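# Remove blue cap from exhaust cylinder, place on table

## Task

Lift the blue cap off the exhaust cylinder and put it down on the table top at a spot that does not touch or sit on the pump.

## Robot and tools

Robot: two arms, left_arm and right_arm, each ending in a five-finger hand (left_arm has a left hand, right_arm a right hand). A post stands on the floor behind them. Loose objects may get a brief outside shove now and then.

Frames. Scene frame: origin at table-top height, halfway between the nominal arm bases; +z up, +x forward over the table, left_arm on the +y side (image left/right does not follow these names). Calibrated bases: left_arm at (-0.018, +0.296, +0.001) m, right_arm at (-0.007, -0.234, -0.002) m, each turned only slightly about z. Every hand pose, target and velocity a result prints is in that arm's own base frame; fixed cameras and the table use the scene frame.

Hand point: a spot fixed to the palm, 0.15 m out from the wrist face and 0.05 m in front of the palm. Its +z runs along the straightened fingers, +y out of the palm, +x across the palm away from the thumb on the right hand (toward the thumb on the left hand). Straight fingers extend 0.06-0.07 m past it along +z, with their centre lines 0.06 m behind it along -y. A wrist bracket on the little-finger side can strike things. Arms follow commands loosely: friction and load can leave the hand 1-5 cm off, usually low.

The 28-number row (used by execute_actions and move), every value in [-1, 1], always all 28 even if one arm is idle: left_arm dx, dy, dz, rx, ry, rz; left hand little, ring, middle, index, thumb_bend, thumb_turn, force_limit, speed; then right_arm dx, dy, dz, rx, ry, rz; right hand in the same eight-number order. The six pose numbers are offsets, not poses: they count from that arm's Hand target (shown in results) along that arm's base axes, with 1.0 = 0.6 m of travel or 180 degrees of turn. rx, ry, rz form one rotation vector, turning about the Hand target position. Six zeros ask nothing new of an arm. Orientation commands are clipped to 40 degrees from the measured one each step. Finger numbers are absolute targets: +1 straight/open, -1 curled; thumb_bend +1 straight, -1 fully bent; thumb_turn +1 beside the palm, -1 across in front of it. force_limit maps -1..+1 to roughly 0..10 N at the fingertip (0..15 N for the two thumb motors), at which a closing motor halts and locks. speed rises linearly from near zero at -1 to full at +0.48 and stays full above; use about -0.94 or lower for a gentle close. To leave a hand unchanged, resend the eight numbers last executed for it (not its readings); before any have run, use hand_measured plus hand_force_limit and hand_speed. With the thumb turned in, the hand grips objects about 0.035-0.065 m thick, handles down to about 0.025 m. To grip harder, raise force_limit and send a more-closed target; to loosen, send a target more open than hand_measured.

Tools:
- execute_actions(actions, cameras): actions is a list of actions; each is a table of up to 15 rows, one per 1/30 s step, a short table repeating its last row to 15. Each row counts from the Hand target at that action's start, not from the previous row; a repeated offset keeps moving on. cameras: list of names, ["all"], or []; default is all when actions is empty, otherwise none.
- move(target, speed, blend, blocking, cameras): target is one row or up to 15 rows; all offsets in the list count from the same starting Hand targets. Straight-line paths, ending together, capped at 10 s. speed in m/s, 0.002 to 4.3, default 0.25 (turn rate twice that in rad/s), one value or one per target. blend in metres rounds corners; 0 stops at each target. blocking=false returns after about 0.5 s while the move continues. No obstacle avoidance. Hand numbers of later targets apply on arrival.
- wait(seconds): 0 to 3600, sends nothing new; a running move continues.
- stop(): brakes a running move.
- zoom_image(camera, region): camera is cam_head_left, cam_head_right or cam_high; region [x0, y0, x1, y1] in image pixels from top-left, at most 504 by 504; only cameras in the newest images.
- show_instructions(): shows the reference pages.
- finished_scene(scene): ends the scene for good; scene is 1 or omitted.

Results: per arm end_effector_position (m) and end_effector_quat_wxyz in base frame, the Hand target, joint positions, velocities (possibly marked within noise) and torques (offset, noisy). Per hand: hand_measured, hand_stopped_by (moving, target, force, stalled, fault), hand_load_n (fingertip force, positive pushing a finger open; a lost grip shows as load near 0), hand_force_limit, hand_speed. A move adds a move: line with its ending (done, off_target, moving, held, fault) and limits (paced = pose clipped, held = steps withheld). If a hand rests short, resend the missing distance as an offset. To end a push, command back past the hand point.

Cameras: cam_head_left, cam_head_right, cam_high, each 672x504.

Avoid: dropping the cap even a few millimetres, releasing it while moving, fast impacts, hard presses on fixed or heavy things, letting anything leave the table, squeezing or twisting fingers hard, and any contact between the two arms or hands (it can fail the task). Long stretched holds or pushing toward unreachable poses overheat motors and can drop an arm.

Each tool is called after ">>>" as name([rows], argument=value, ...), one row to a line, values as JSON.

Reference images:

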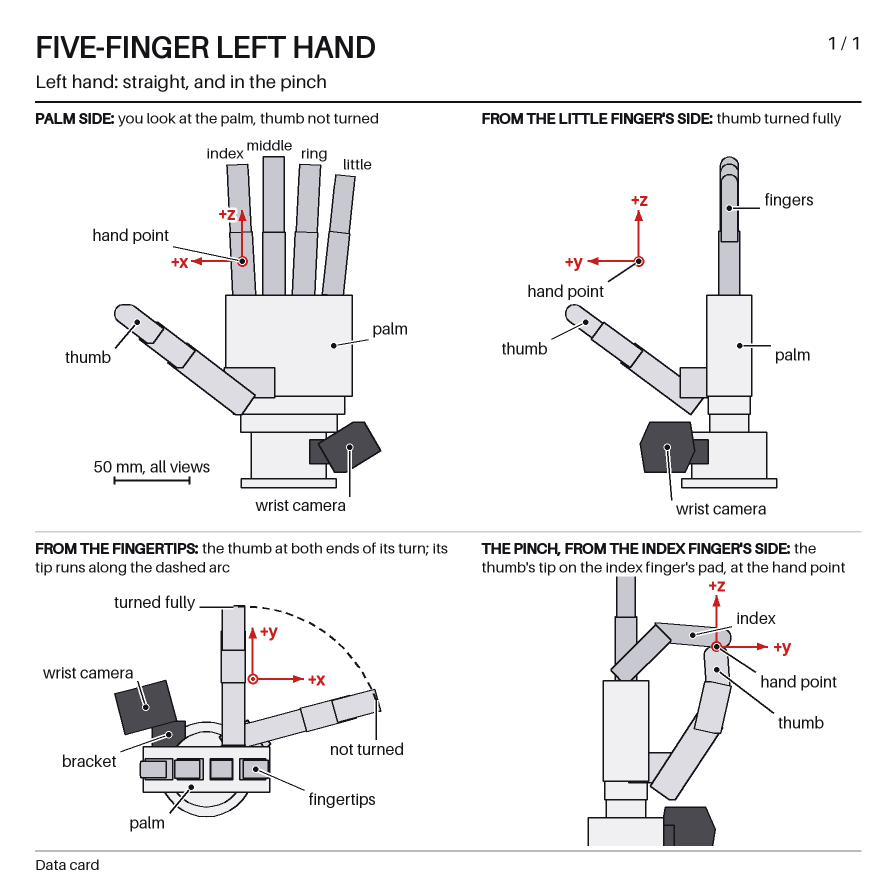

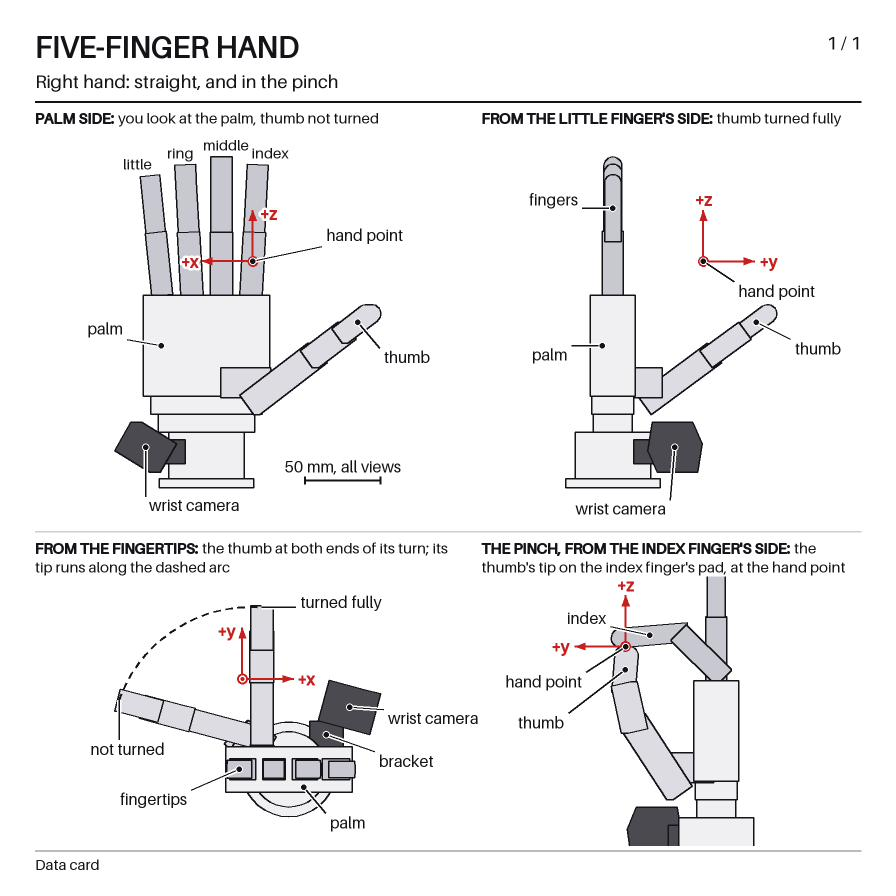

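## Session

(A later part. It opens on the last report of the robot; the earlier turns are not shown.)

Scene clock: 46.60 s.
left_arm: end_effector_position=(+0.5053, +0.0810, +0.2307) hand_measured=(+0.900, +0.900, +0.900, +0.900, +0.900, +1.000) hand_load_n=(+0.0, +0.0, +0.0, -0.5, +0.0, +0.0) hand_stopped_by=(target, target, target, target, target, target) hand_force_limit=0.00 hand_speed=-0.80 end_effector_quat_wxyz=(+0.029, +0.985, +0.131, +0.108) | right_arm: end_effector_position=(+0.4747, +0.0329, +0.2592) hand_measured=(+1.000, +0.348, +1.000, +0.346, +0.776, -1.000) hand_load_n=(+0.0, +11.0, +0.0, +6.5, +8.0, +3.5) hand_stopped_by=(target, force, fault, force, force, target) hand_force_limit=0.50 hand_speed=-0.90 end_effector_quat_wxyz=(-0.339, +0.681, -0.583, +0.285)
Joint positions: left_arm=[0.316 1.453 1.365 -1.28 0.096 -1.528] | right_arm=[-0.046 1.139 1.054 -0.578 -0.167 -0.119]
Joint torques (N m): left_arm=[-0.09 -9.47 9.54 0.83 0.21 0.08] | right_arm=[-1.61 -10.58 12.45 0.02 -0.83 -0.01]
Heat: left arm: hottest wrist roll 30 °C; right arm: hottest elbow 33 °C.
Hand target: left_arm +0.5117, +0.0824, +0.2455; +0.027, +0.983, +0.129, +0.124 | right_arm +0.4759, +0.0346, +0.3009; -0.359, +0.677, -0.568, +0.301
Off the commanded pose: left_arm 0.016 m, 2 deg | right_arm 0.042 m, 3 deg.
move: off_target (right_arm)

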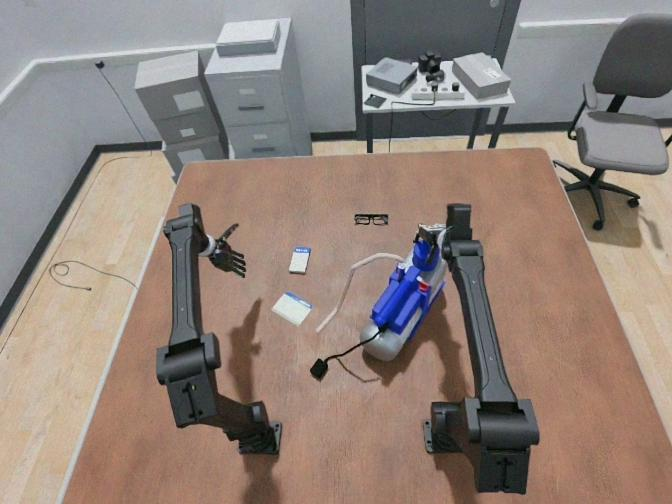

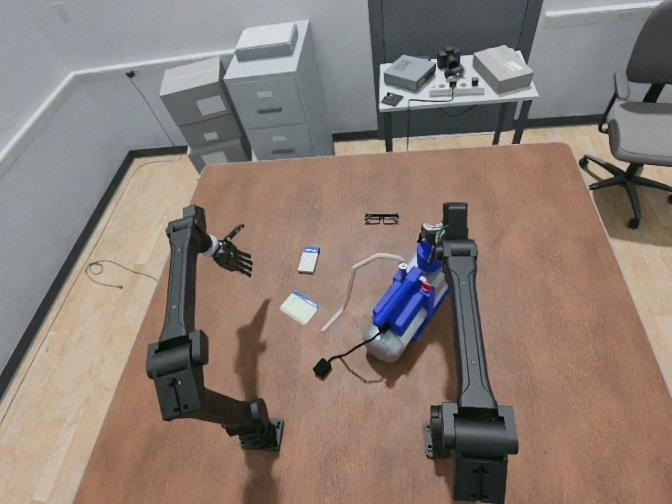

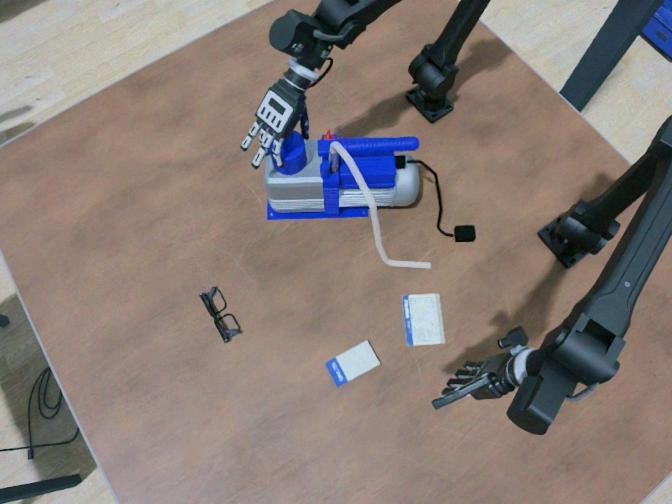

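>>> move([
  [0,0,0,0,0,0,0.9,0.9,0.9,0.9,0.9,1,0,-0.8,0,0,-0.043,0,0,0,1,-0.2,0.8,0.0,0.3,-1,0.5,-0.9],
  [0,0,0,0,0,0,0.9,0.9,0.9,0.9,0.9,1,0,-0.8,0,0,-0.043,0,0,0,1,0.8,0.8,0.7,1,-1,0,-0.4],
  [0,0,0,0,0,0,0.9,0.9,0.9,0.9,0.9,1,0,-0.8,0,0,0.098,0,0,-0.0556,1,0.8,0.8,0.7,1,-1,0,-0.4],
  [0,0,0,0,0,0,0.9,0.9,0.9,0.9,0.9,1,0,-0.8,0.0328,-0.026,0.06,0,-0.007,-0.0556,1,1,0.8,0.05,1,-1,0,-0.4],
  [0,0,0,0,0,0,0.9,0.9,0.9,0.9,0.9,1,0,-0.8,0.0328,-0.026,-0.0167,0,-0.007,-0.0556,1,1,0.8,0.05,1,-1,0,-0.4],
], speed=0.08, cameras=["all"])

>>> zoom_image(camera="cam_high", region=[255, 105, 315, 165])

>>> zoom_image(camera="cam_head_left", region=[400, 220, 450, 270])

Scene clock: 53.70 s.
left_arm: end_effector_position=(+0.5053, +0.0810, +0.2307) hand_measured=(+0.900, +0.900, +0.900, +0.900, +0.900, +1.000) hand_load_n=(+0.5, +0.0, +0.0, +0.0, +0.0, +0.0) hand_stopped_by=(target, target, target, target, target, target) hand_force_limit=0.00 hand_speed=-0.80 end_effector_quat_wxyz=(+0.029, +0.985, +0.131, +0.108) | right_arm: end_effector_position=(+0.4908, +0.0223, +0.2862) hand_measured=(+1.000, +1.000, +1.000, +0.050, +1.000, -1.000) hand_load_n=(+0.0, -0.5, +0.0, +0.0, +0.0, +0.0) hand_stopped_by=(target, target, fault, target, target, target) hand_force_limit=0.00 hand_speed=-0.40 end_effector_quat_wxyz=(-0.333, +0.623, -0.626, +0.330)
Joint positions: left_arm=[0.316 1.453 1.365 -1.28 0.096 -1.528] | right_arm=[-0.024 1.127 1.086 -0.553 -0.022 -0.007]
Joint torques (N m): left_arm=[-0.09 -9.41 9.55 0.84 0.2 0.08] | right_arm=[-1.79 -7.77 8.94 2.03 -0.28 0]
Heat: left arm: hottest wrist roll 30 °C; right arm: hottest elbow 33 °C.
Hand target: left_arm +0.5117, +0.0824, +0.2455; +0.027, +0.983, +0.129, +0.124 | right_arm +0.4956, +0.0192, +0.2909; -0.337, +0.621, -0.621, +0.338
Off the commanded pose: left_arm 0.016 m, 2 deg | right_arm 0.008 m, 1 deg.
move: done; target 2's new numbers were sent with right_arm's hand 0.017 m and 3 deg from that target

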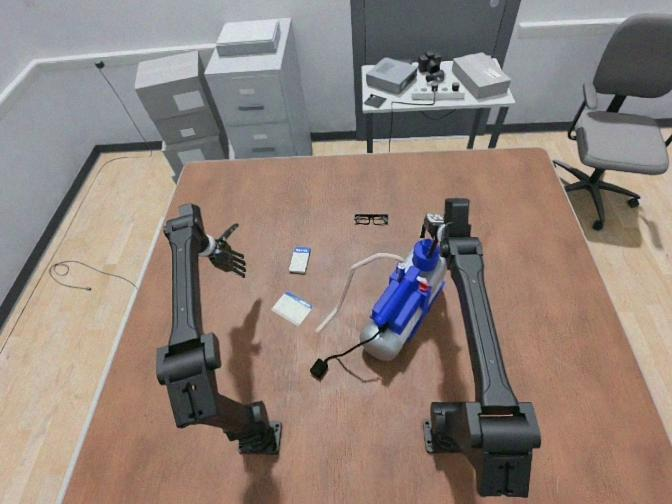

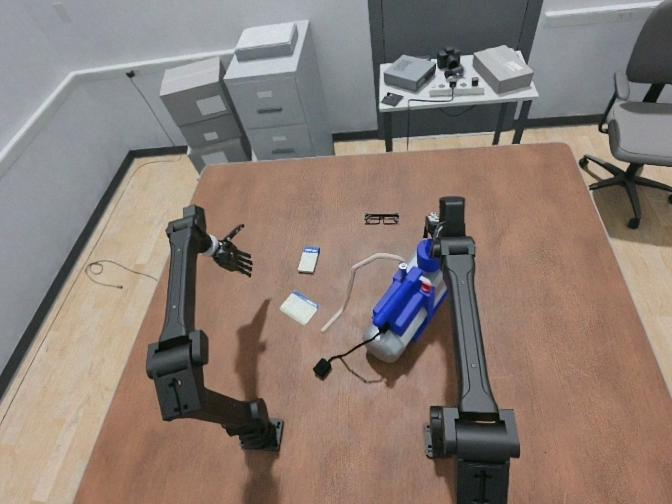

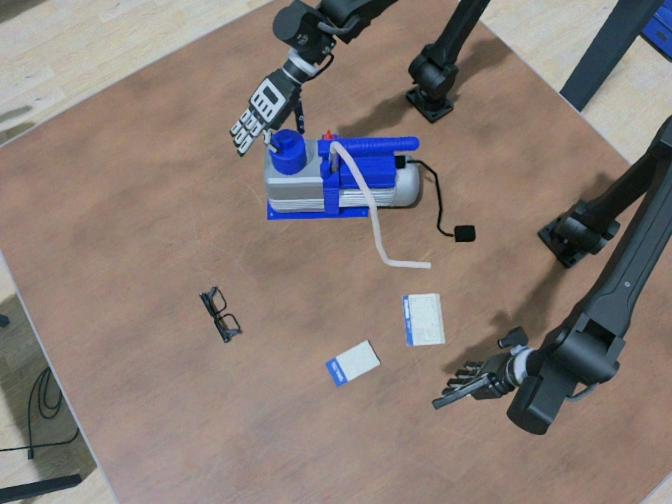

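Scaled by 8.400 from the camera's image (finer frame: 960x720).

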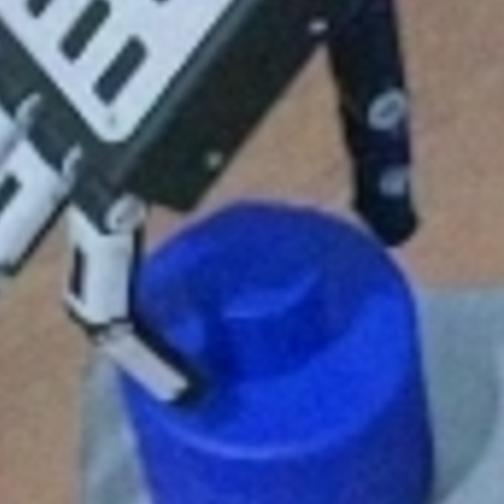

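Scaled by 10.080 from the camera's image (finer frame: 960x720).

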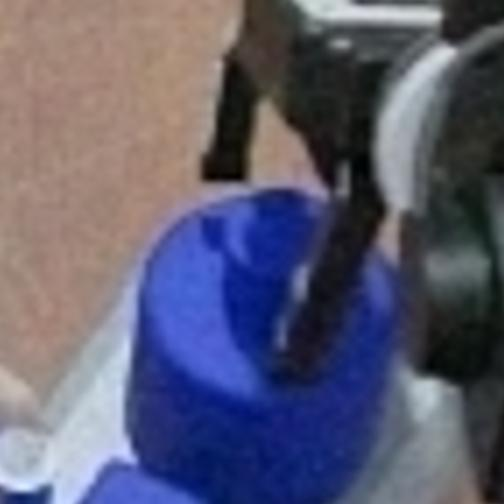

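>>> move([
  [0,0,0,0,0,0,0.9,0.9,0.9,0.9,0.9,1,0,-0.8,0.004,-0.012,-0.012,0,0,0,1,1,0.8,0.05,1,-1,0,-0.4],
  [0,0,0,0,0,0,0.9,0.9,0.9,0.9,0.9,1,0,-0.8,0.004,-0.012,-0.012,0,0,0,1,1,0.8,-0.6,0.2,-1,0.5,-0.9],
], speed=0.04, cameras=["all"])

>>> zoom_image(camera="cam_high", region=[255, 105, 315, 165])

>>> zoom_image(camera="cam_head_left", region=[400, 220, 450, 270])

Scene clock: 56.30 s.
left_arm: end_effector_position=(+0.5053, +0.0810, +0.2307) hand_measured=(+0.900, +0.900, +0.900, +0.900, +0.900, +1.000) hand_load_n=(+0.0, +0.0, +0.0, +0.0, +0.0, -0.5) hand_stopped_by=(target, target, target, target, target, target) hand_force_limit=0.00 hand_speed=-0.80 end_effector_quat_wxyz=(+0.029, +0.985, +0.131, +0.108) | right_arm: end_effector_position=(+0.4998, +0.0154, +0.2790) hand_measured=(+1.000, +1.000, +1.000, -0.290, +0.780, -1.000) hand_load_n=(+0.0, +0.0, +0.0, +10.5, +11.5, +0.0) hand_stopped_by=(target, target, fault, force, force, target) hand_force_limit=0.50 hand_speed=-0.90 end_effector_quat_wxyz=(-0.338, +0.621, -0.623, +0.334)
Joint positions: left_arm=[0.316 1.453 1.365 -1.28 0.096 -1.528] | right_arm=[-0.042 1.146 1.075 -0.51 -0.038 -0.018]
Joint torques (N m): left_arm=[-0.15 -9.41 9.52 0.84 0.21 0.08] | right_arm=[-1.96 -8.76 8.68 1.16 -0.29 -0.03]
Heat: left arm: hottest wrist roll 30 °C; right arm: hottest elbow 33 °C.
Hand target: left_arm +0.5117, +0.0824, +0.2455; +0.027, +0.983, +0.129, +0.124 | right_arm +0.4979, +0.0118, +0.2837; -0.337, +0.621, -0.621, +0.338
Off the commanded pose: left_arm 0.016 m, 2 deg | right_arm 0.006 m, 1 deg.
move: done

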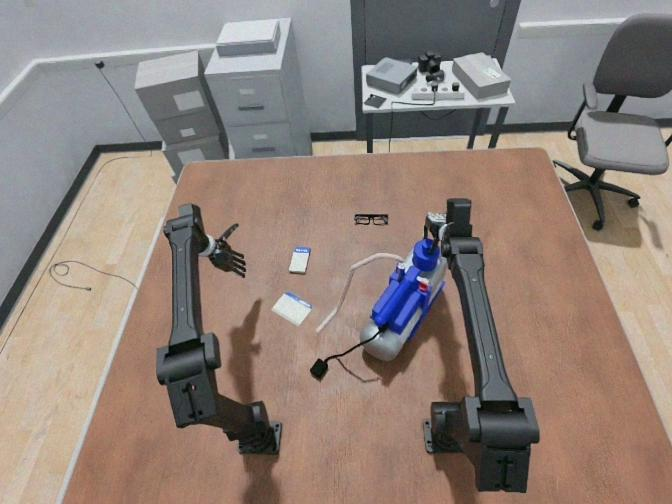

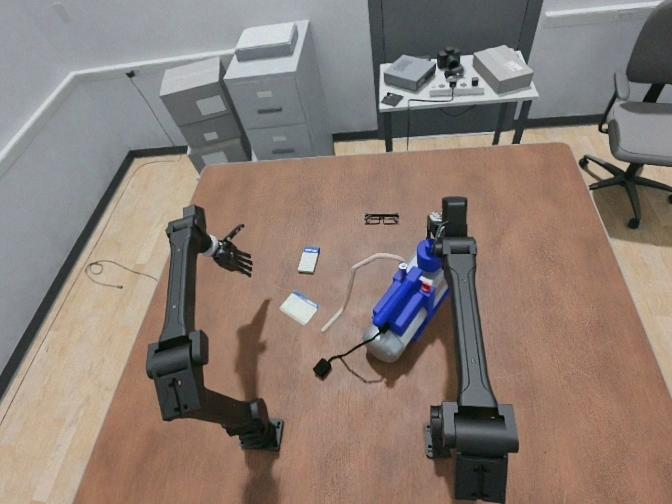

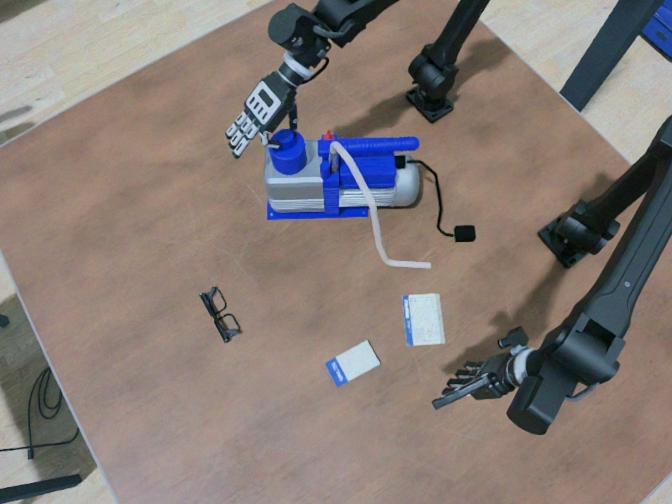

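Scaled by 8.400 from the camera's image (finer frame: 960x720).

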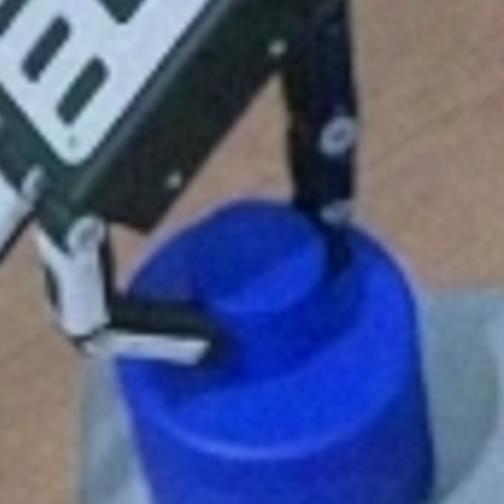

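Scaled by 10.080 from the camera's image (finer frame: 960x720).

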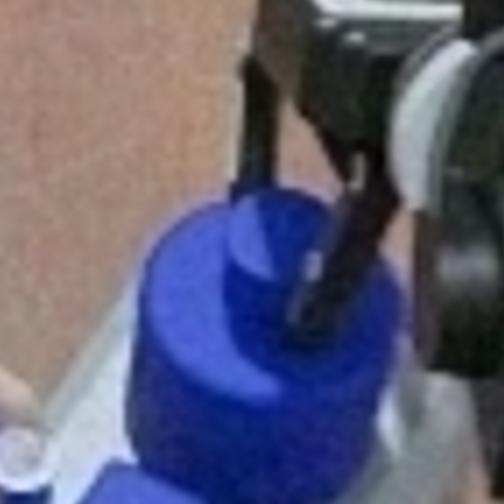

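>>> move(target=[0,0,0,0,0,0,0.9,0.9,0.9,0.9,0.9,1,0,-0.8,0.012,0.006,0.07,0,-0.02,0,1,1,0.8,-0.6,0.2,-1,0.5,-0.9], speed=0.06)

Scene clock: 57.37 s.
left_arm: end_effector_position=(+0.5053, +0.0810, +0.2307) hand_measured=(+0.900, +0.900, +0.900, +0.900, +0.900, +1.000) hand_load_n=(+0.0, +0.0, +0.0, +0.0, +0.0, +0.0) hand_stopped_by=(target, target, target, target, target, target) hand_force_limit=0.00 hand_speed=-0.80 end_effector_quat_wxyz=(+0.029, +0.985, +0.131, +0.108) | right_arm: end_effector_position=(+0.4994, +0.0150, +0.2805) hand_measured=(+1.000, +1.000, +1.000, -0.290, +0.780, -1.000) hand_load_n=(+0.0, +0.0, +0.0, +12.5, +10.0, +0.0) hand_stopped_by=(target, target, fault, force, force, target) hand_force_limit=0.50 hand_speed=-0.90 end_effector_quat_wxyz=(-0.336, +0.621, -0.624, +0.334)
Joint positions: left_arm=[0.316 1.453 1.365 -1.28 0.096 -1.528] | right_arm=[-0.042 1.146 1.08 -0.517 -0.035 -0.018]
Joint torques (N m): left_arm=[-0.09 -9.41 9.51 0.84 0.2 0.08] | right_arm=[-1.26 -10.17 12.78 0.76 -0.16 0.07]
Heat: left arm: hottest wrist roll 30 °C; right arm: hottest elbow 33 °C.
Hand target: left_arm +0.5117, +0.0824, +0.2455; +0.027, +0.983, +0.129, +0.124 | right_arm +0.5051, +0.0154, +0.3258; -0.356, +0.610, -0.610, +0.358
Off the commanded pose: left_arm 0.016 m, 2 deg | right_arm 0.046 m, 4 deg.
move: off_target (right_arm)

>>> move(target=[0,0,0,0,0,0,0.9,0.9,0.9,0.9,0.9,1,0,-0.8,0.012,0,0.06,0,-0.022,0,1,1,0.8,-0.6,0.2,-1,0.5,-0.9], speed=0.06, cameras=["cam_high","cam_head_left"])

>>> zoom_image(camera="cam_high", region=[255, 105, 315, 165])

>>> zoom_image(camera="cam_head_left", region=[400, 220, 450, 270])

Scene clock: 58.33 s.
left_arm: end_effector_position=(+0.5053, +0.0810, +0.2307) hand_measured=(+0.900, +0.900, +0.900, +0.900, +0.900, +1.000) hand_load_n=(+0.0, +0.0, +0.0, +0.0, +0.0, +0.0) hand_stopped_by=(target, target, target, target, target, target) hand_force_limit=0.00 hand_speed=-0.80 end_effector_quat_wxyz=(+0.029, +0.985, +0.131, +0.108) | right_arm: end_effector_position=(+0.4999, +0.0152, +0.2833) hand_measured=(+1.000, +1.000, +1.000, -0.290, +0.780, -1.000) hand_load_n=(+0.0, +0.0, +0.0, +13.5, +10.0, +0.0) hand_stopped_by=(target, target, fault, force, force, target) hand_force_limit=0.50 hand_speed=-0.90 end_effector_quat_wxyz=(-0.337, +0.621, -0.624, +0.335)
Joint positions: left_arm=[0.316 1.453 1.365 -1.28 0.096 -1.528] | right_arm=[-0.042 1.146 1.087 -0.522 -0.035 -0.018]
Joint torques (N m): left_arm=[-0.15 -9.47 9.54 0.83 0.2 0.08] | right_arm=[-1.26 -12.16 15.1 1.29 -0.21 0.08]
Heat: left arm: hottest wrist roll 30 °C; right arm: hottest elbow 34 °C.
Hand target: left_arm +0.5117, +0.0824, +0.2455; +0.027, +0.983, +0.129, +0.124 | right_arm +0.5123, +0.0155, +0.3618; -0.377, +0.598, -0.598, +0.379
Off the commanded pose: left_arm 0.016 m, 2 deg | right_arm 0.079 m, 8 deg.
move: off_target (right_arm)
Images, in order (width x height): cam_head_left 672x504, cam_high 672x504.

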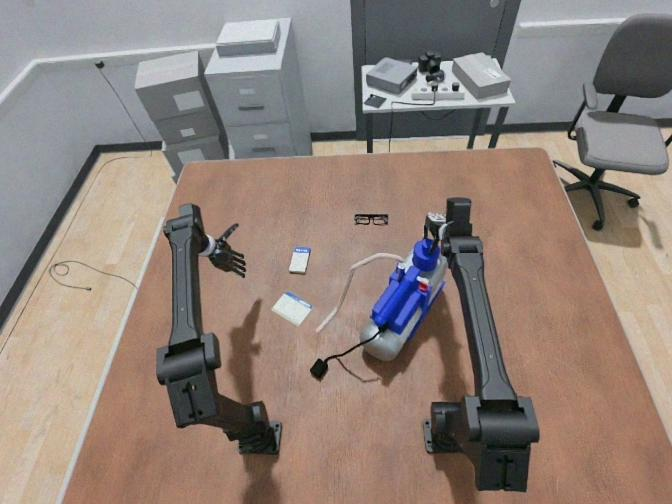

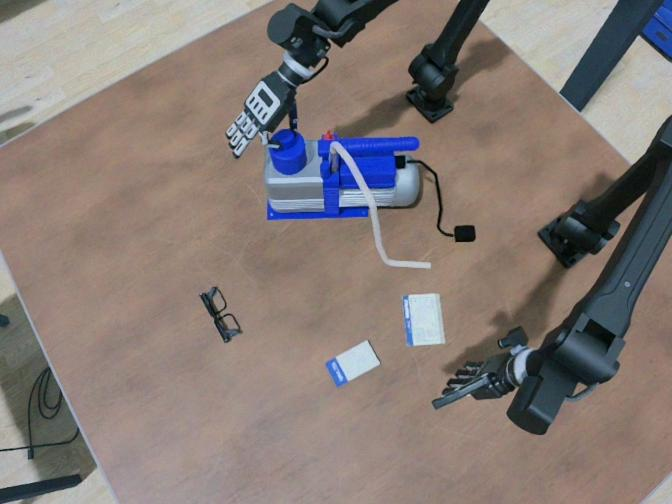

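Scaled by 8.400 from the camera's image (finer frame: 960x720).

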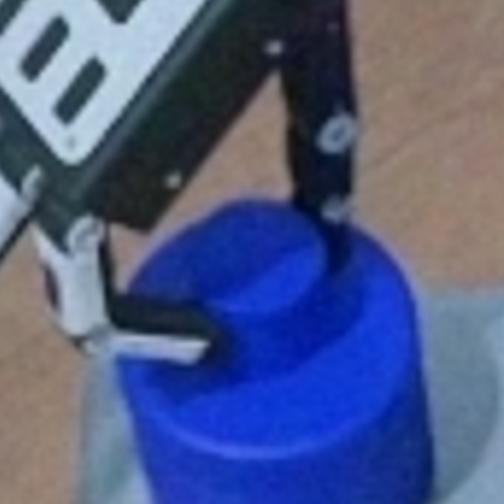

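Scaled by 10.080 from the camera's image (finer frame: 960x720).

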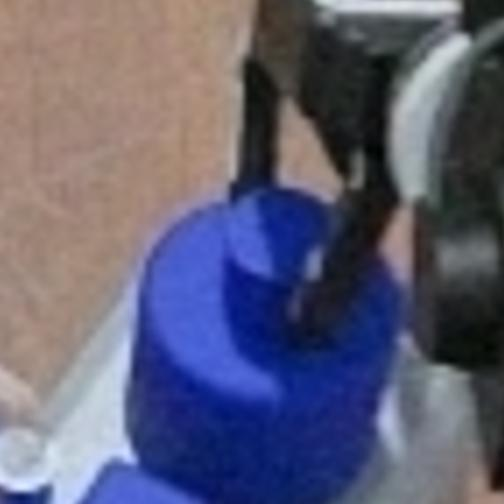

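>>> move(target=[0,0,0,0,0,0,0.9,0.9,0.9,0.9,0.9,1,0,-0.8,0.006,0,0.05,0,-0.01,0,1,1,0.8,-0.6,0.2,-1,0.5,-0.9], speed=0.05)

Scene clock: 59.43 s.
left_arm: end_effector_position=(+0.5053, +0.0810, +0.2307) hand_measured=(+0.900, +0.900, +0.900, +0.900, +0.900, +1.000) hand_load_n=(+0.0, +0.5, +0.0, +0.0, +0.0, +0.0) hand_stopped_by=(target, target, target, target, target, target) hand_force_limit=0.00 hand_speed=-0.80 end_effector_quat_wxyz=(+0.029, +0.985, +0.131, +0.108) | right_arm: end_effector_position=(+0.4997, +0.0154, +0.2866) hand_measured=(+1.000, +1.000, +1.000, -0.290, +0.780, -1.000) hand_load_n=(+0.0, +0.0, +0.0, +17.5, +7.0, +0.0) hand_stopped_by=(target, target, fault, force, force, target) hand_force_limit=0.50 hand_speed=-0.90 end_effector_quat_wxyz=(-0.331, +0.623, -0.627, +0.330)
Joint positions: left_arm=[0.316 1.453 1.365 -1.28 0.096 -1.528] | right_arm=[-0.041 1.154 1.109 -0.554 -0.033 -0.018]
Joint torques (N m): left_arm=[-0.09 -9.41 9.55 0.83 0.21 0.09] | right_arm=[-1.26 -13.27 17.14 1.39 -0.28 0.09]
Heat: left arm: hottest wrist roll 30 °C; right arm: hottest elbow 34 °C.
Hand target: left_arm +0.5117, +0.0824, +0.2455; +0.027, +0.983, +0.129, +0.124 | right_arm +0.5159, +0.0154, +0.3918; -0.387, +0.591, -0.592, +0.388
Off the commanded pose: left_arm 0.016 m, 2 deg | right_arm 0.106 m, 11 deg.
move: off_target (right_arm)

>>> execute_actions(actions=[])

>>> zoom_image(camera="cam_high", region=[255, 105, 315, 165])

>>> zoom_image(camera="cam_head_left", region=[400, 220, 450, 270])

Scene clock: 59.50 s.
left_arm: end_effector_position=(+0.5053, +0.0810, +0.2307) hand_measured=(+0.900, +0.900, +0.900, +0.900, +0.900, +1.000) hand_load_n=(+0.0, +0.0, +0.0, +0.0, +0.0, +0.0) hand_stopped_by=(target, target, target, target, target, target) hand_force_limit=0.00 hand_speed=-0.80 end_effector_quat_wxyz=(+0.029, +0.985, +0.131, +0.108) | right_arm: end_effector_position=(+0.4997, +0.0154, +0.2866) hand_measured=(+1.000, +1.000, +1.000, -0.290, +0.780, -1.000) hand_load_n=(+0.0, +0.0, +0.0, +17.0, +6.5, +0.0) hand_stopped_by=(target, target, fault, force, force, target) hand_force_limit=0.50 hand_speed=-0.90 end_effector_quat_wxyz=(-0.331, +0.623, -0.627, +0.330)
Joint positions: left_arm=[0.316 1.453 1.365 -1.28 0.096 -1.528] | right_arm=[-0.041 1.154 1.109 -0.554 -0.033 -0.018]
Joint velocities: within noise
Joint torques (N m): left_arm=[-0.09 -9.41 9.54 0.83 0.2 0.08] | right_arm=[-1.44 -13.51 17.13 1.39 -0.29 0.09]
Heat: left arm: hottest wrist roll 30 °C; right arm: hottest elbow 34 °C.
Hand target: left_arm +0.5117, +0.0824, +0.2455; +0.027, +0.983, +0.129, +0.124 | right_arm +0.5159, +0.0154, +0.3918; -0.387, +0.591, -0.592, +0.388
Off the commanded pose: left_arm 0.016 m, 2 deg | right_arm 0.106 m, 11 deg.

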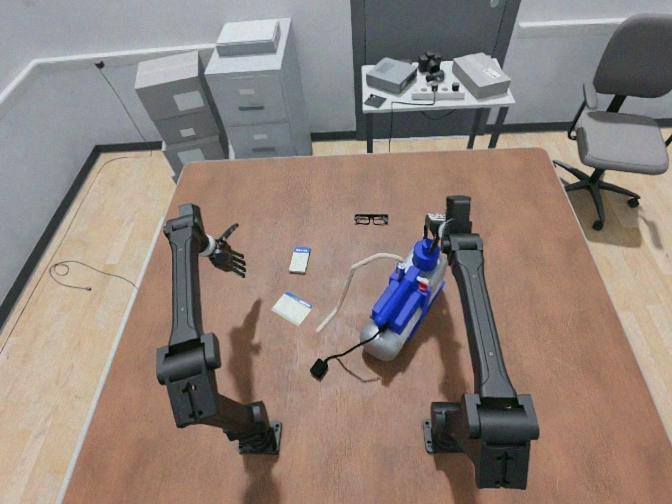

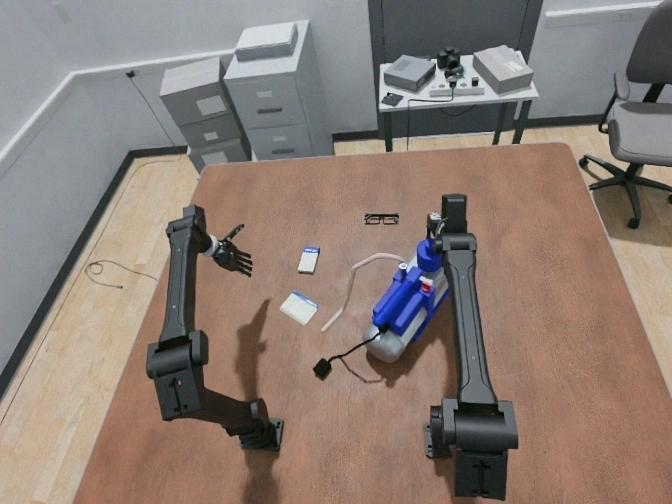

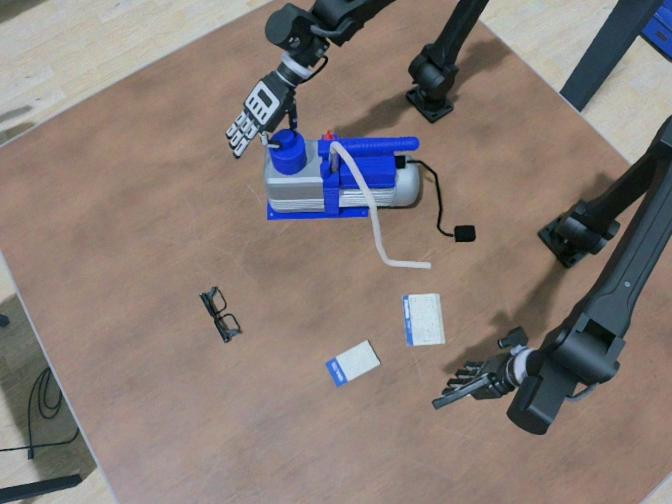

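Scaled by 8.400 from the camera's image (finer frame: 960x720).

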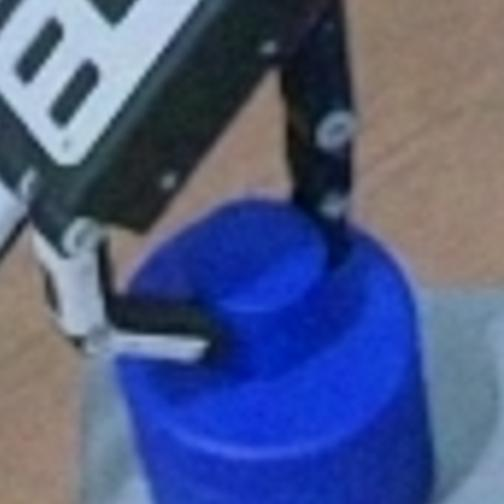

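Scaled by 10.080 from the camera's image (finer frame: 960x720).

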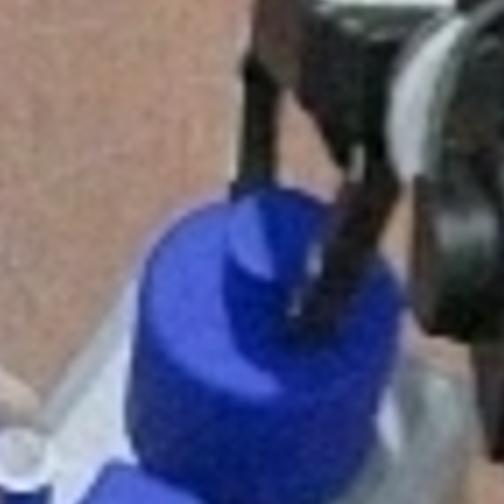

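>>> move([
  [0,0,0,0,0,0,0.9,0.9,0.9,0.9,0.9,1,0,-0.8,0.004,0,-0.075,0,0.01,0,1,1,0.8,-0.6,0.2,-1,0.5,-0.9],
  [0,0,0,0,0,0,0.9,0.9,0.9,0.9,0.9,1,0,-0.8,0.0017,0.006,-0.075,0,0.01,0.08,1,1,0.8,-0.6,0.2,-1,0.5,-0.9],
], speed=0.1, cameras=["cam_high","cam_head_left"])

>>> zoom_image(camera="cam_high", region=[255, 105, 315, 165])

>>> zoom_image(camera="cam_head_left", region=[400, 220, 450, 270])

Scene clock: 62.30 s.
left_arm: end_effector_position=(+0.5053, +0.0810, +0.2307) hand_measured=(+0.900, +0.900, +0.900, +0.900, +0.900, +1.000) hand_load_n=(+0.0, +0.0, +0.0, +0.0, +0.0, +0.0) hand_stopped_by=(target, target, target, target, target, target) hand_force_limit=0.00 hand_speed=-0.80 end_effector_quat_wxyz=(+0.029, +0.985, +0.131, +0.108) | right_arm: end_effector_position=(+0.4990, +0.0212, +0.2832) hand_measured=(+1.000, +1.000, +1.000, -0.290, +0.780, -1.000) hand_load_n=(+0.0, +0.0, +0.0, +17.0, +8.0, +4.5) hand_stopped_by=(target, target, fault, force, force, target) hand_force_limit=0.50 hand_speed=-0.90 end_effector_quat_wxyz=(-0.390, +0.682, -0.550, +0.283)
Joint positions: left_arm=[0.316 1.453 1.365 -1.28 0.096 -1.528] | right_arm=[-0.12 1.18 1.106 -0.526 -0.322 -0.161]
Joint torques (N m): left_arm=[-0.03 -9.47 9.54 0.85 0.21 0.08] | right_arm=[-1.85 -10.81 14.2 2.1 -0.9 -0.02]
Heat: left arm: hottest wrist roll 30 °C; right arm: hottest elbow 34 °C.
Hand target: left_arm +0.5117, +0.0824, +0.2455; +0.027, +0.983, +0.129, +0.124 | right_arm +0.5170, +0.0190, +0.3468; -0.423, +0.667, -0.519, +0.327
Off the commanded pose: left_arm 0.016 m, 2 deg | right_arm 0.066 m, 7 deg.
move: off_target (right_arm)
Images, in order (width x height): cam_head_left 672x504, cam_high 672x504.

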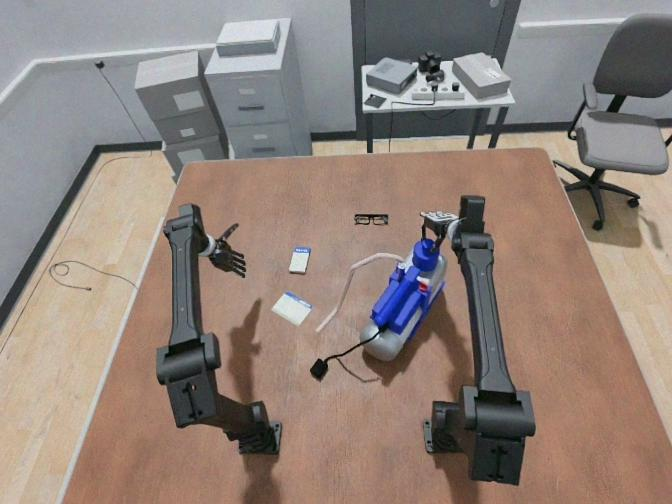

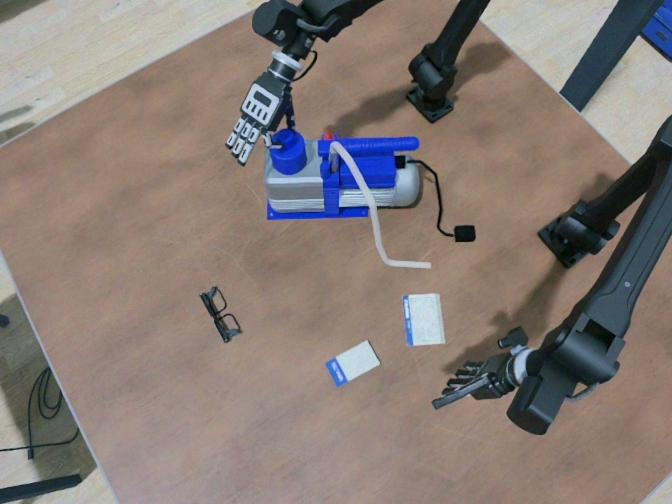

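Scaled by 8.400 from the camera's image (finer frame: 960x720).

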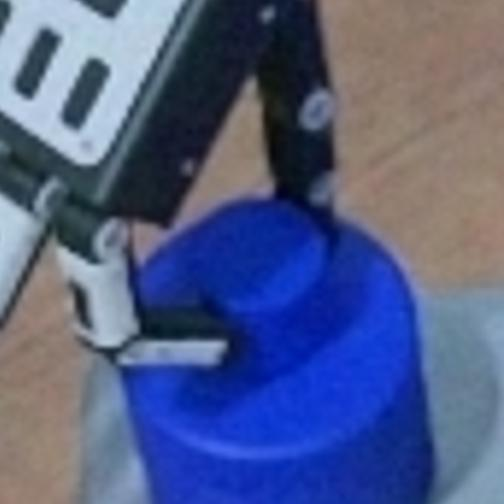

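Scaled by 10.080 from the camera's image (finer frame: 960x720).

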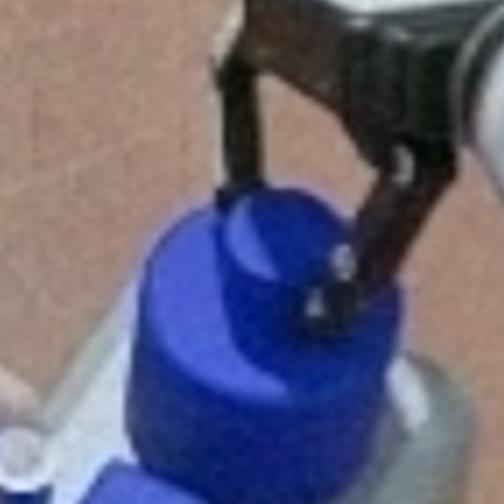

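>>> move([
  [0,0,0,0,0,0,0.9,0.9,0.9,0.9,0.9,1,0,-0.8,-0.03,0,-0.0863,0,0.05,0,1,1,0.8,-0.6,0.2,-1,0.5,-0.9],
  [0,0,0,0,0,0,0.9,0.9,0.9,0.9,0.9,1,0,-0.8,-0.03,0,-0.0863,0,0.05,0,1,1,0.8,0.2,1,-1,0,-0.4],
  [0,0,0,0,0,0,0.9,0.9,0.9,0.9,0.9,1,0,-0.8,-0.03,0,0.04,-0.0086,0.0637,-0.0797,1,1,0.8,0.2,1,-1,0,-0.4],
  [0,0,0,0,0,0,0.9,0.9,0.9,0.9,0.9,1,0,-0.8,-0.0668,0.028,0.03,-0.0086,0.0637,-0.0797,1,0.8,0.8,0.8,1,-1,0,-0.4],
  [0,0,0,0,0,0,0.9,0.9,0.9,0.9,0.9,1,0,-0.8,-0.0668,0.028,-0.1565,-0.0086,0.0637,-0.0797,1,0.8,0.8,0.8,1,-1,0,-0.4],
], speed=0.09, cameras=["cam_high","cam_head_left"])

>>> zoom_image(camera="cam_high", region=[235, 95, 325, 185])

>>> zoom_image(camera="cam_head_left", region=[390, 210, 460, 280])

Scene clock: 70.37 s.
left_arm: end_effector_position=(+0.5053, +0.0810, +0.2307) hand_measured=(+0.900, +0.900, +0.900, +0.900, +0.900, +1.000) hand_load_n=(+0.0, -0.5, +0.0, +0.0, +0.0, +0.0) hand_stopped_by=(target, target, target, target, target, target) hand_force_limit=0.00 hand_speed=-0.80 end_effector_quat_wxyz=(+0.029, +0.985, +0.131, +0.108) | right_arm: end_effector_position=(+0.4731, +0.0330, +0.2419) hand_measured=(+1.000, +0.800, +1.000, +0.800, +1.000, -1.000) hand_load_n=(+0.0, +0.0, +0.0, +0.0, +0.0, +0.0) hand_stopped_by=(target, target, fault, target, target, target) hand_force_limit=0.00 hand_speed=-0.40 end_effector_quat_wxyz=(-0.304, +0.638, -0.637, +0.308)
Joint positions: left_arm=[0.316 1.453 1.365 -1.28 0.096 -1.528] | right_arm=[0.01 1.132 1.013 -0.557 0.011 0.002]
Joint torques (N m): left_arm=[-0.15 -9.47 9.54 0.85 0.2 0.08] | right_arm=[-1.08 -8.59 8.73 1.87 -0.15 0.18]
Heat: left arm: hottest wrist roll 30 °C; right arm: hottest elbow 34 °C.
Hand target: left_arm +0.5117, +0.0824, +0.2455; +0.027, +0.983, +0.129, +0.124 | right_arm +0.4768, +0.0359, +0.2528; -0.316, +0.632, -0.633, +0.316
Off the commanded pose: left_arm 0.016 m, 2 deg | right_arm 0.012 m, 2 deg.
move: off_target (right_arm); target 2's new numbers were sent with right_arm's hand 0.016 m and 1 deg from that target
Images, in order (width x height): cam_head_left 672x504, cam_high 672x504.

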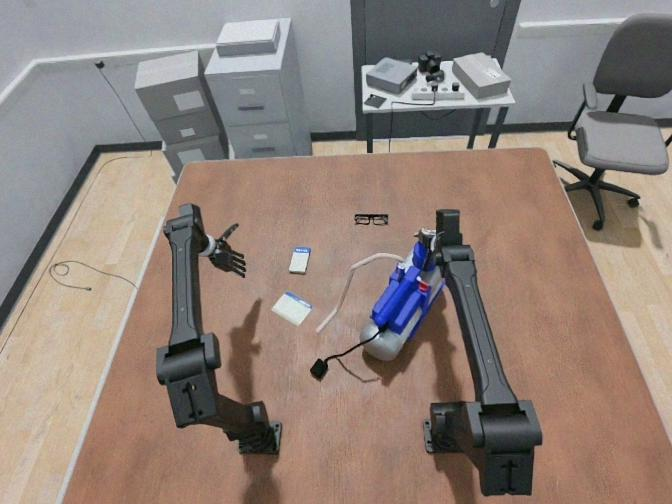

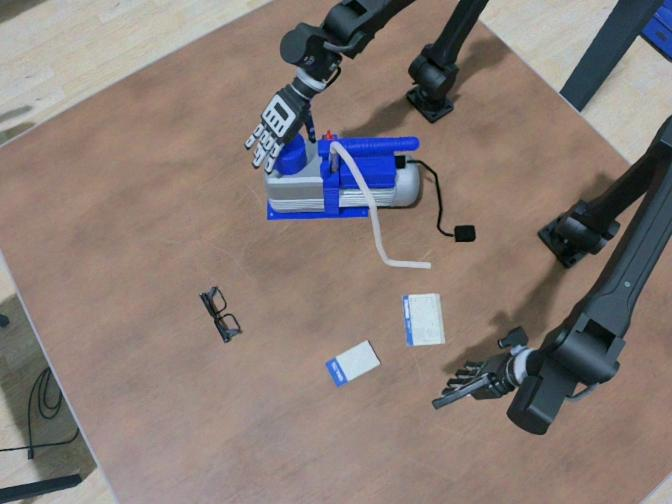

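Scaled by 5.600 from the camera's image (finer frame: 960x720).

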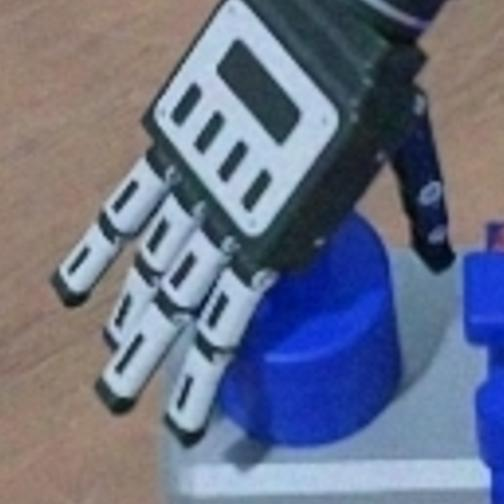

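Scaled by 7.200 from the camera's image (finer frame: 960x720).

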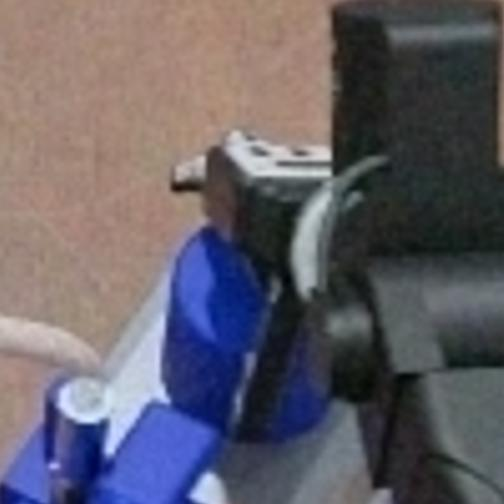

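>>> move([
  [0,0,0,0,0,0,0.9,0.9,0.9,0.9,0.9,1,0,-0.8,0,0,0,0,0,0,1,-0.2,0.8,0.0,0.3,-1,0.9,-0.9],
], speed=0.06)

>>> move(target=[0,0,0,0,0,0,0.9,0.9,0.9,0.9,0.9,1,0,-0.8,-0.0114,-0.002,0.01,0,0,0.111,1,-0.2,0.8,0.0,0.3,-1,0.9,-0.9], speed=0.06, cameras=["cam_high","cam_head_left"])

>>> zoom_image(camera="cam_high", region=[235, 95, 325, 185])

>>> zoom_image(camera="cam_head_left", region=[390, 210, 460, 280])

Scene clock: 72.53 s.
left_arm: end_effector_position=(+0.5053, +0.0810, +0.2307) hand_measured=(+0.900, +0.900, +0.900, +0.900, +0.900, +1.000) hand_load_n=(+0.0, +0.0, +0.0, +0.0, +0.0, +0.0) hand_stopped_by=(target, target, target, target, target, target) hand_force_limit=0.00 hand_speed=-0.80 end_effector_quat_wxyz=(+0.029, +0.985, +0.131, +0.108) | right_arm: end_effector_position=(+0.4785, +0.0327, +0.2451) hand_measured=(+1.000, +0.338, +1.000, +0.330, +0.774, -1.000) hand_load_n=(+0.0, +8.5, +0.0, +11.0, +15.5, +1.0) hand_stopped_by=(target, force, fault, force, force, target) hand_force_limit=0.90 hand_speed=-0.90 end_effector_quat_wxyz=(-0.310, +0.634, -0.634, +0.315)
Joint positions: left_arm=[0.316 1.453 1.365 -1.28 0.096 -1.528] | right_arm=[0.01 1.134 1.013 -0.534 0.014 0.003]
Joint torques (N m): left_arm=[-0.15 -9.47 9.54 0.83 0.2 0.08] | right_arm=[-1.14 -8.94 8.77 0.98 -0.22 0.16]
Heat: left arm: hottest wrist roll 30 °C; right arm: hottest elbow 34 °C.
Hand target: left_arm +0.5117, +0.0824, +0.2455; +0.027, +0.983, +0.129, +0.124 | right_arm +0.4769, +0.0359, +0.2528; -0.316, +0.632, -0.633, +0.316
Off the commanded pose: left_arm 0.016 m, 2 deg | right_arm 0.008 m, 1 deg.
move: done

Scene clock: 75.90 s.
left_arm: end_effector_position=(+0.5053, +0.0810, +0.2307) hand_measured=(+0.900, +0.900, +0.900, +0.900, +0.900, +1.000) hand_load_n=(+0.0, +0.0, +0.0, +0.0, +0.0, +0.0) hand_stopped_by=(target, target, target, target, target, target) hand_force_limit=0.00 hand_speed=-0.80 end_effector_quat_wxyz=(+0.029, +0.985, +0.131, +0.108) | right_arm: end_effector_position=(+0.4714, +0.0340, +0.2447) hand_measured=(+1.000, +0.338, +1.000, +0.330, +0.774, -1.000) hand_load_n=(+0.0, +12.5, +0.0, +5.0, +13.5, +9.0) hand_stopped_by=(target, force, fault, force, force, target) hand_force_limit=0.90 hand_speed=-0.90 end_effector_quat_wxyz=(-0.364, +0.724, -0.527, +0.256)
Joint positions: left_arm=[0.316 1.453 1.365 -1.28 0.096 -1.528] | right_arm=[-0.092 1.166 1.039 -0.566 -0.332 -0.247]
Joint torques (N m): left_arm=[-0.09 -9.41 9.52 0.84 0.21 0.08] | right_arm=[-1.49 -8.82 10.48 -0.13 -0.95 -0.19]
Heat: left arm: hottest wrist roll 30 °C; right arm: hottest elbow 35 °C.
Hand target: left_arm +0.5117, +0.0824, +0.2455; +0.027, +0.983, +0.129, +0.124 | right_arm +0.4700, +0.0347, +0.2589; -0.366, +0.732, -0.514, +0.256
Off the commanded pose: left_arm 0.016 m, 2 deg | right_arm 0.014 m, 2 deg.
move: off_target (right_arm)
Images, in order (width x height): cam_head_left 672x504, cam_high 672x504.

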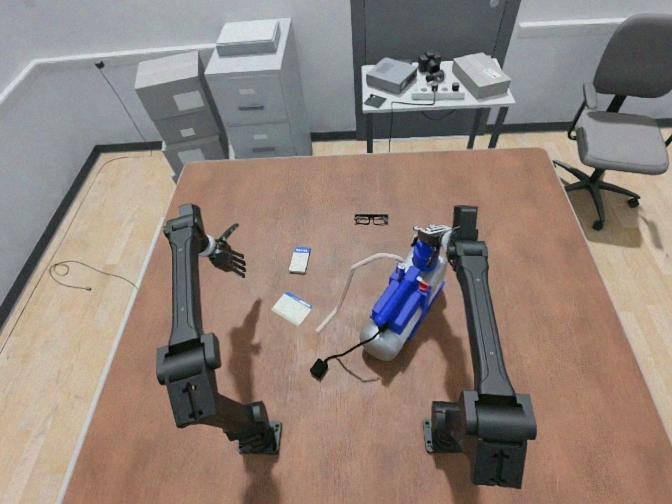

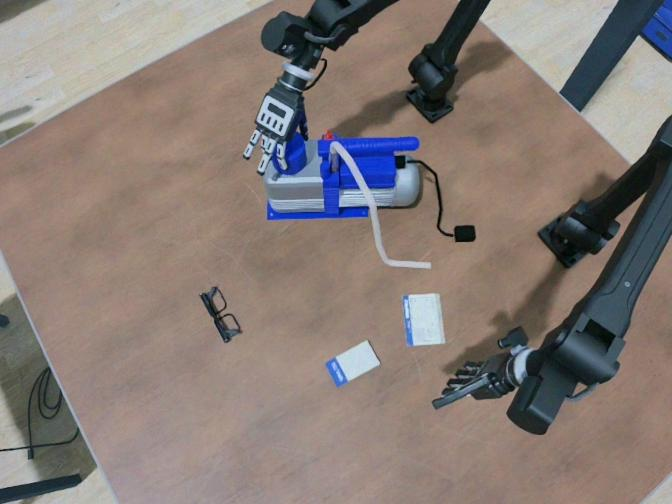

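Scaled by 5.600 from the camera's image (finer frame: 960x720).

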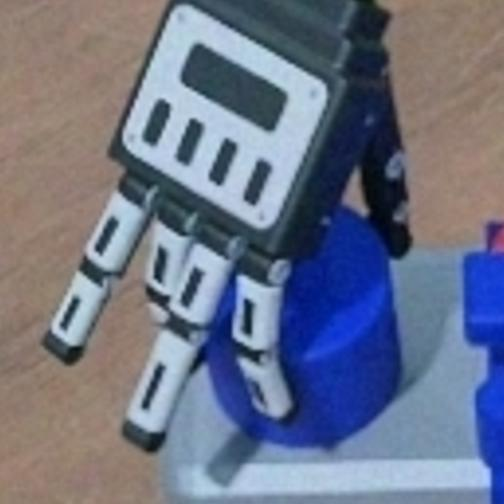

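Scaled by 7.200 from the camera's image (finer frame: 960x720).

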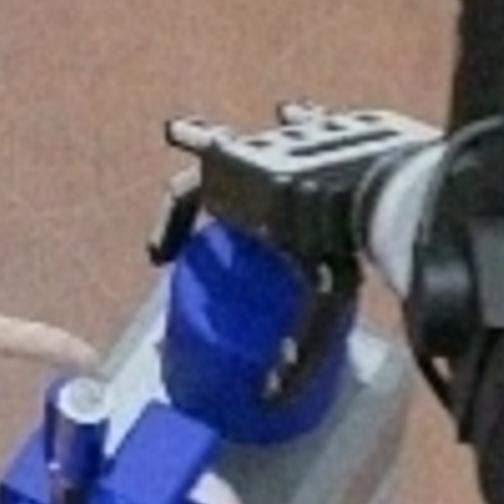

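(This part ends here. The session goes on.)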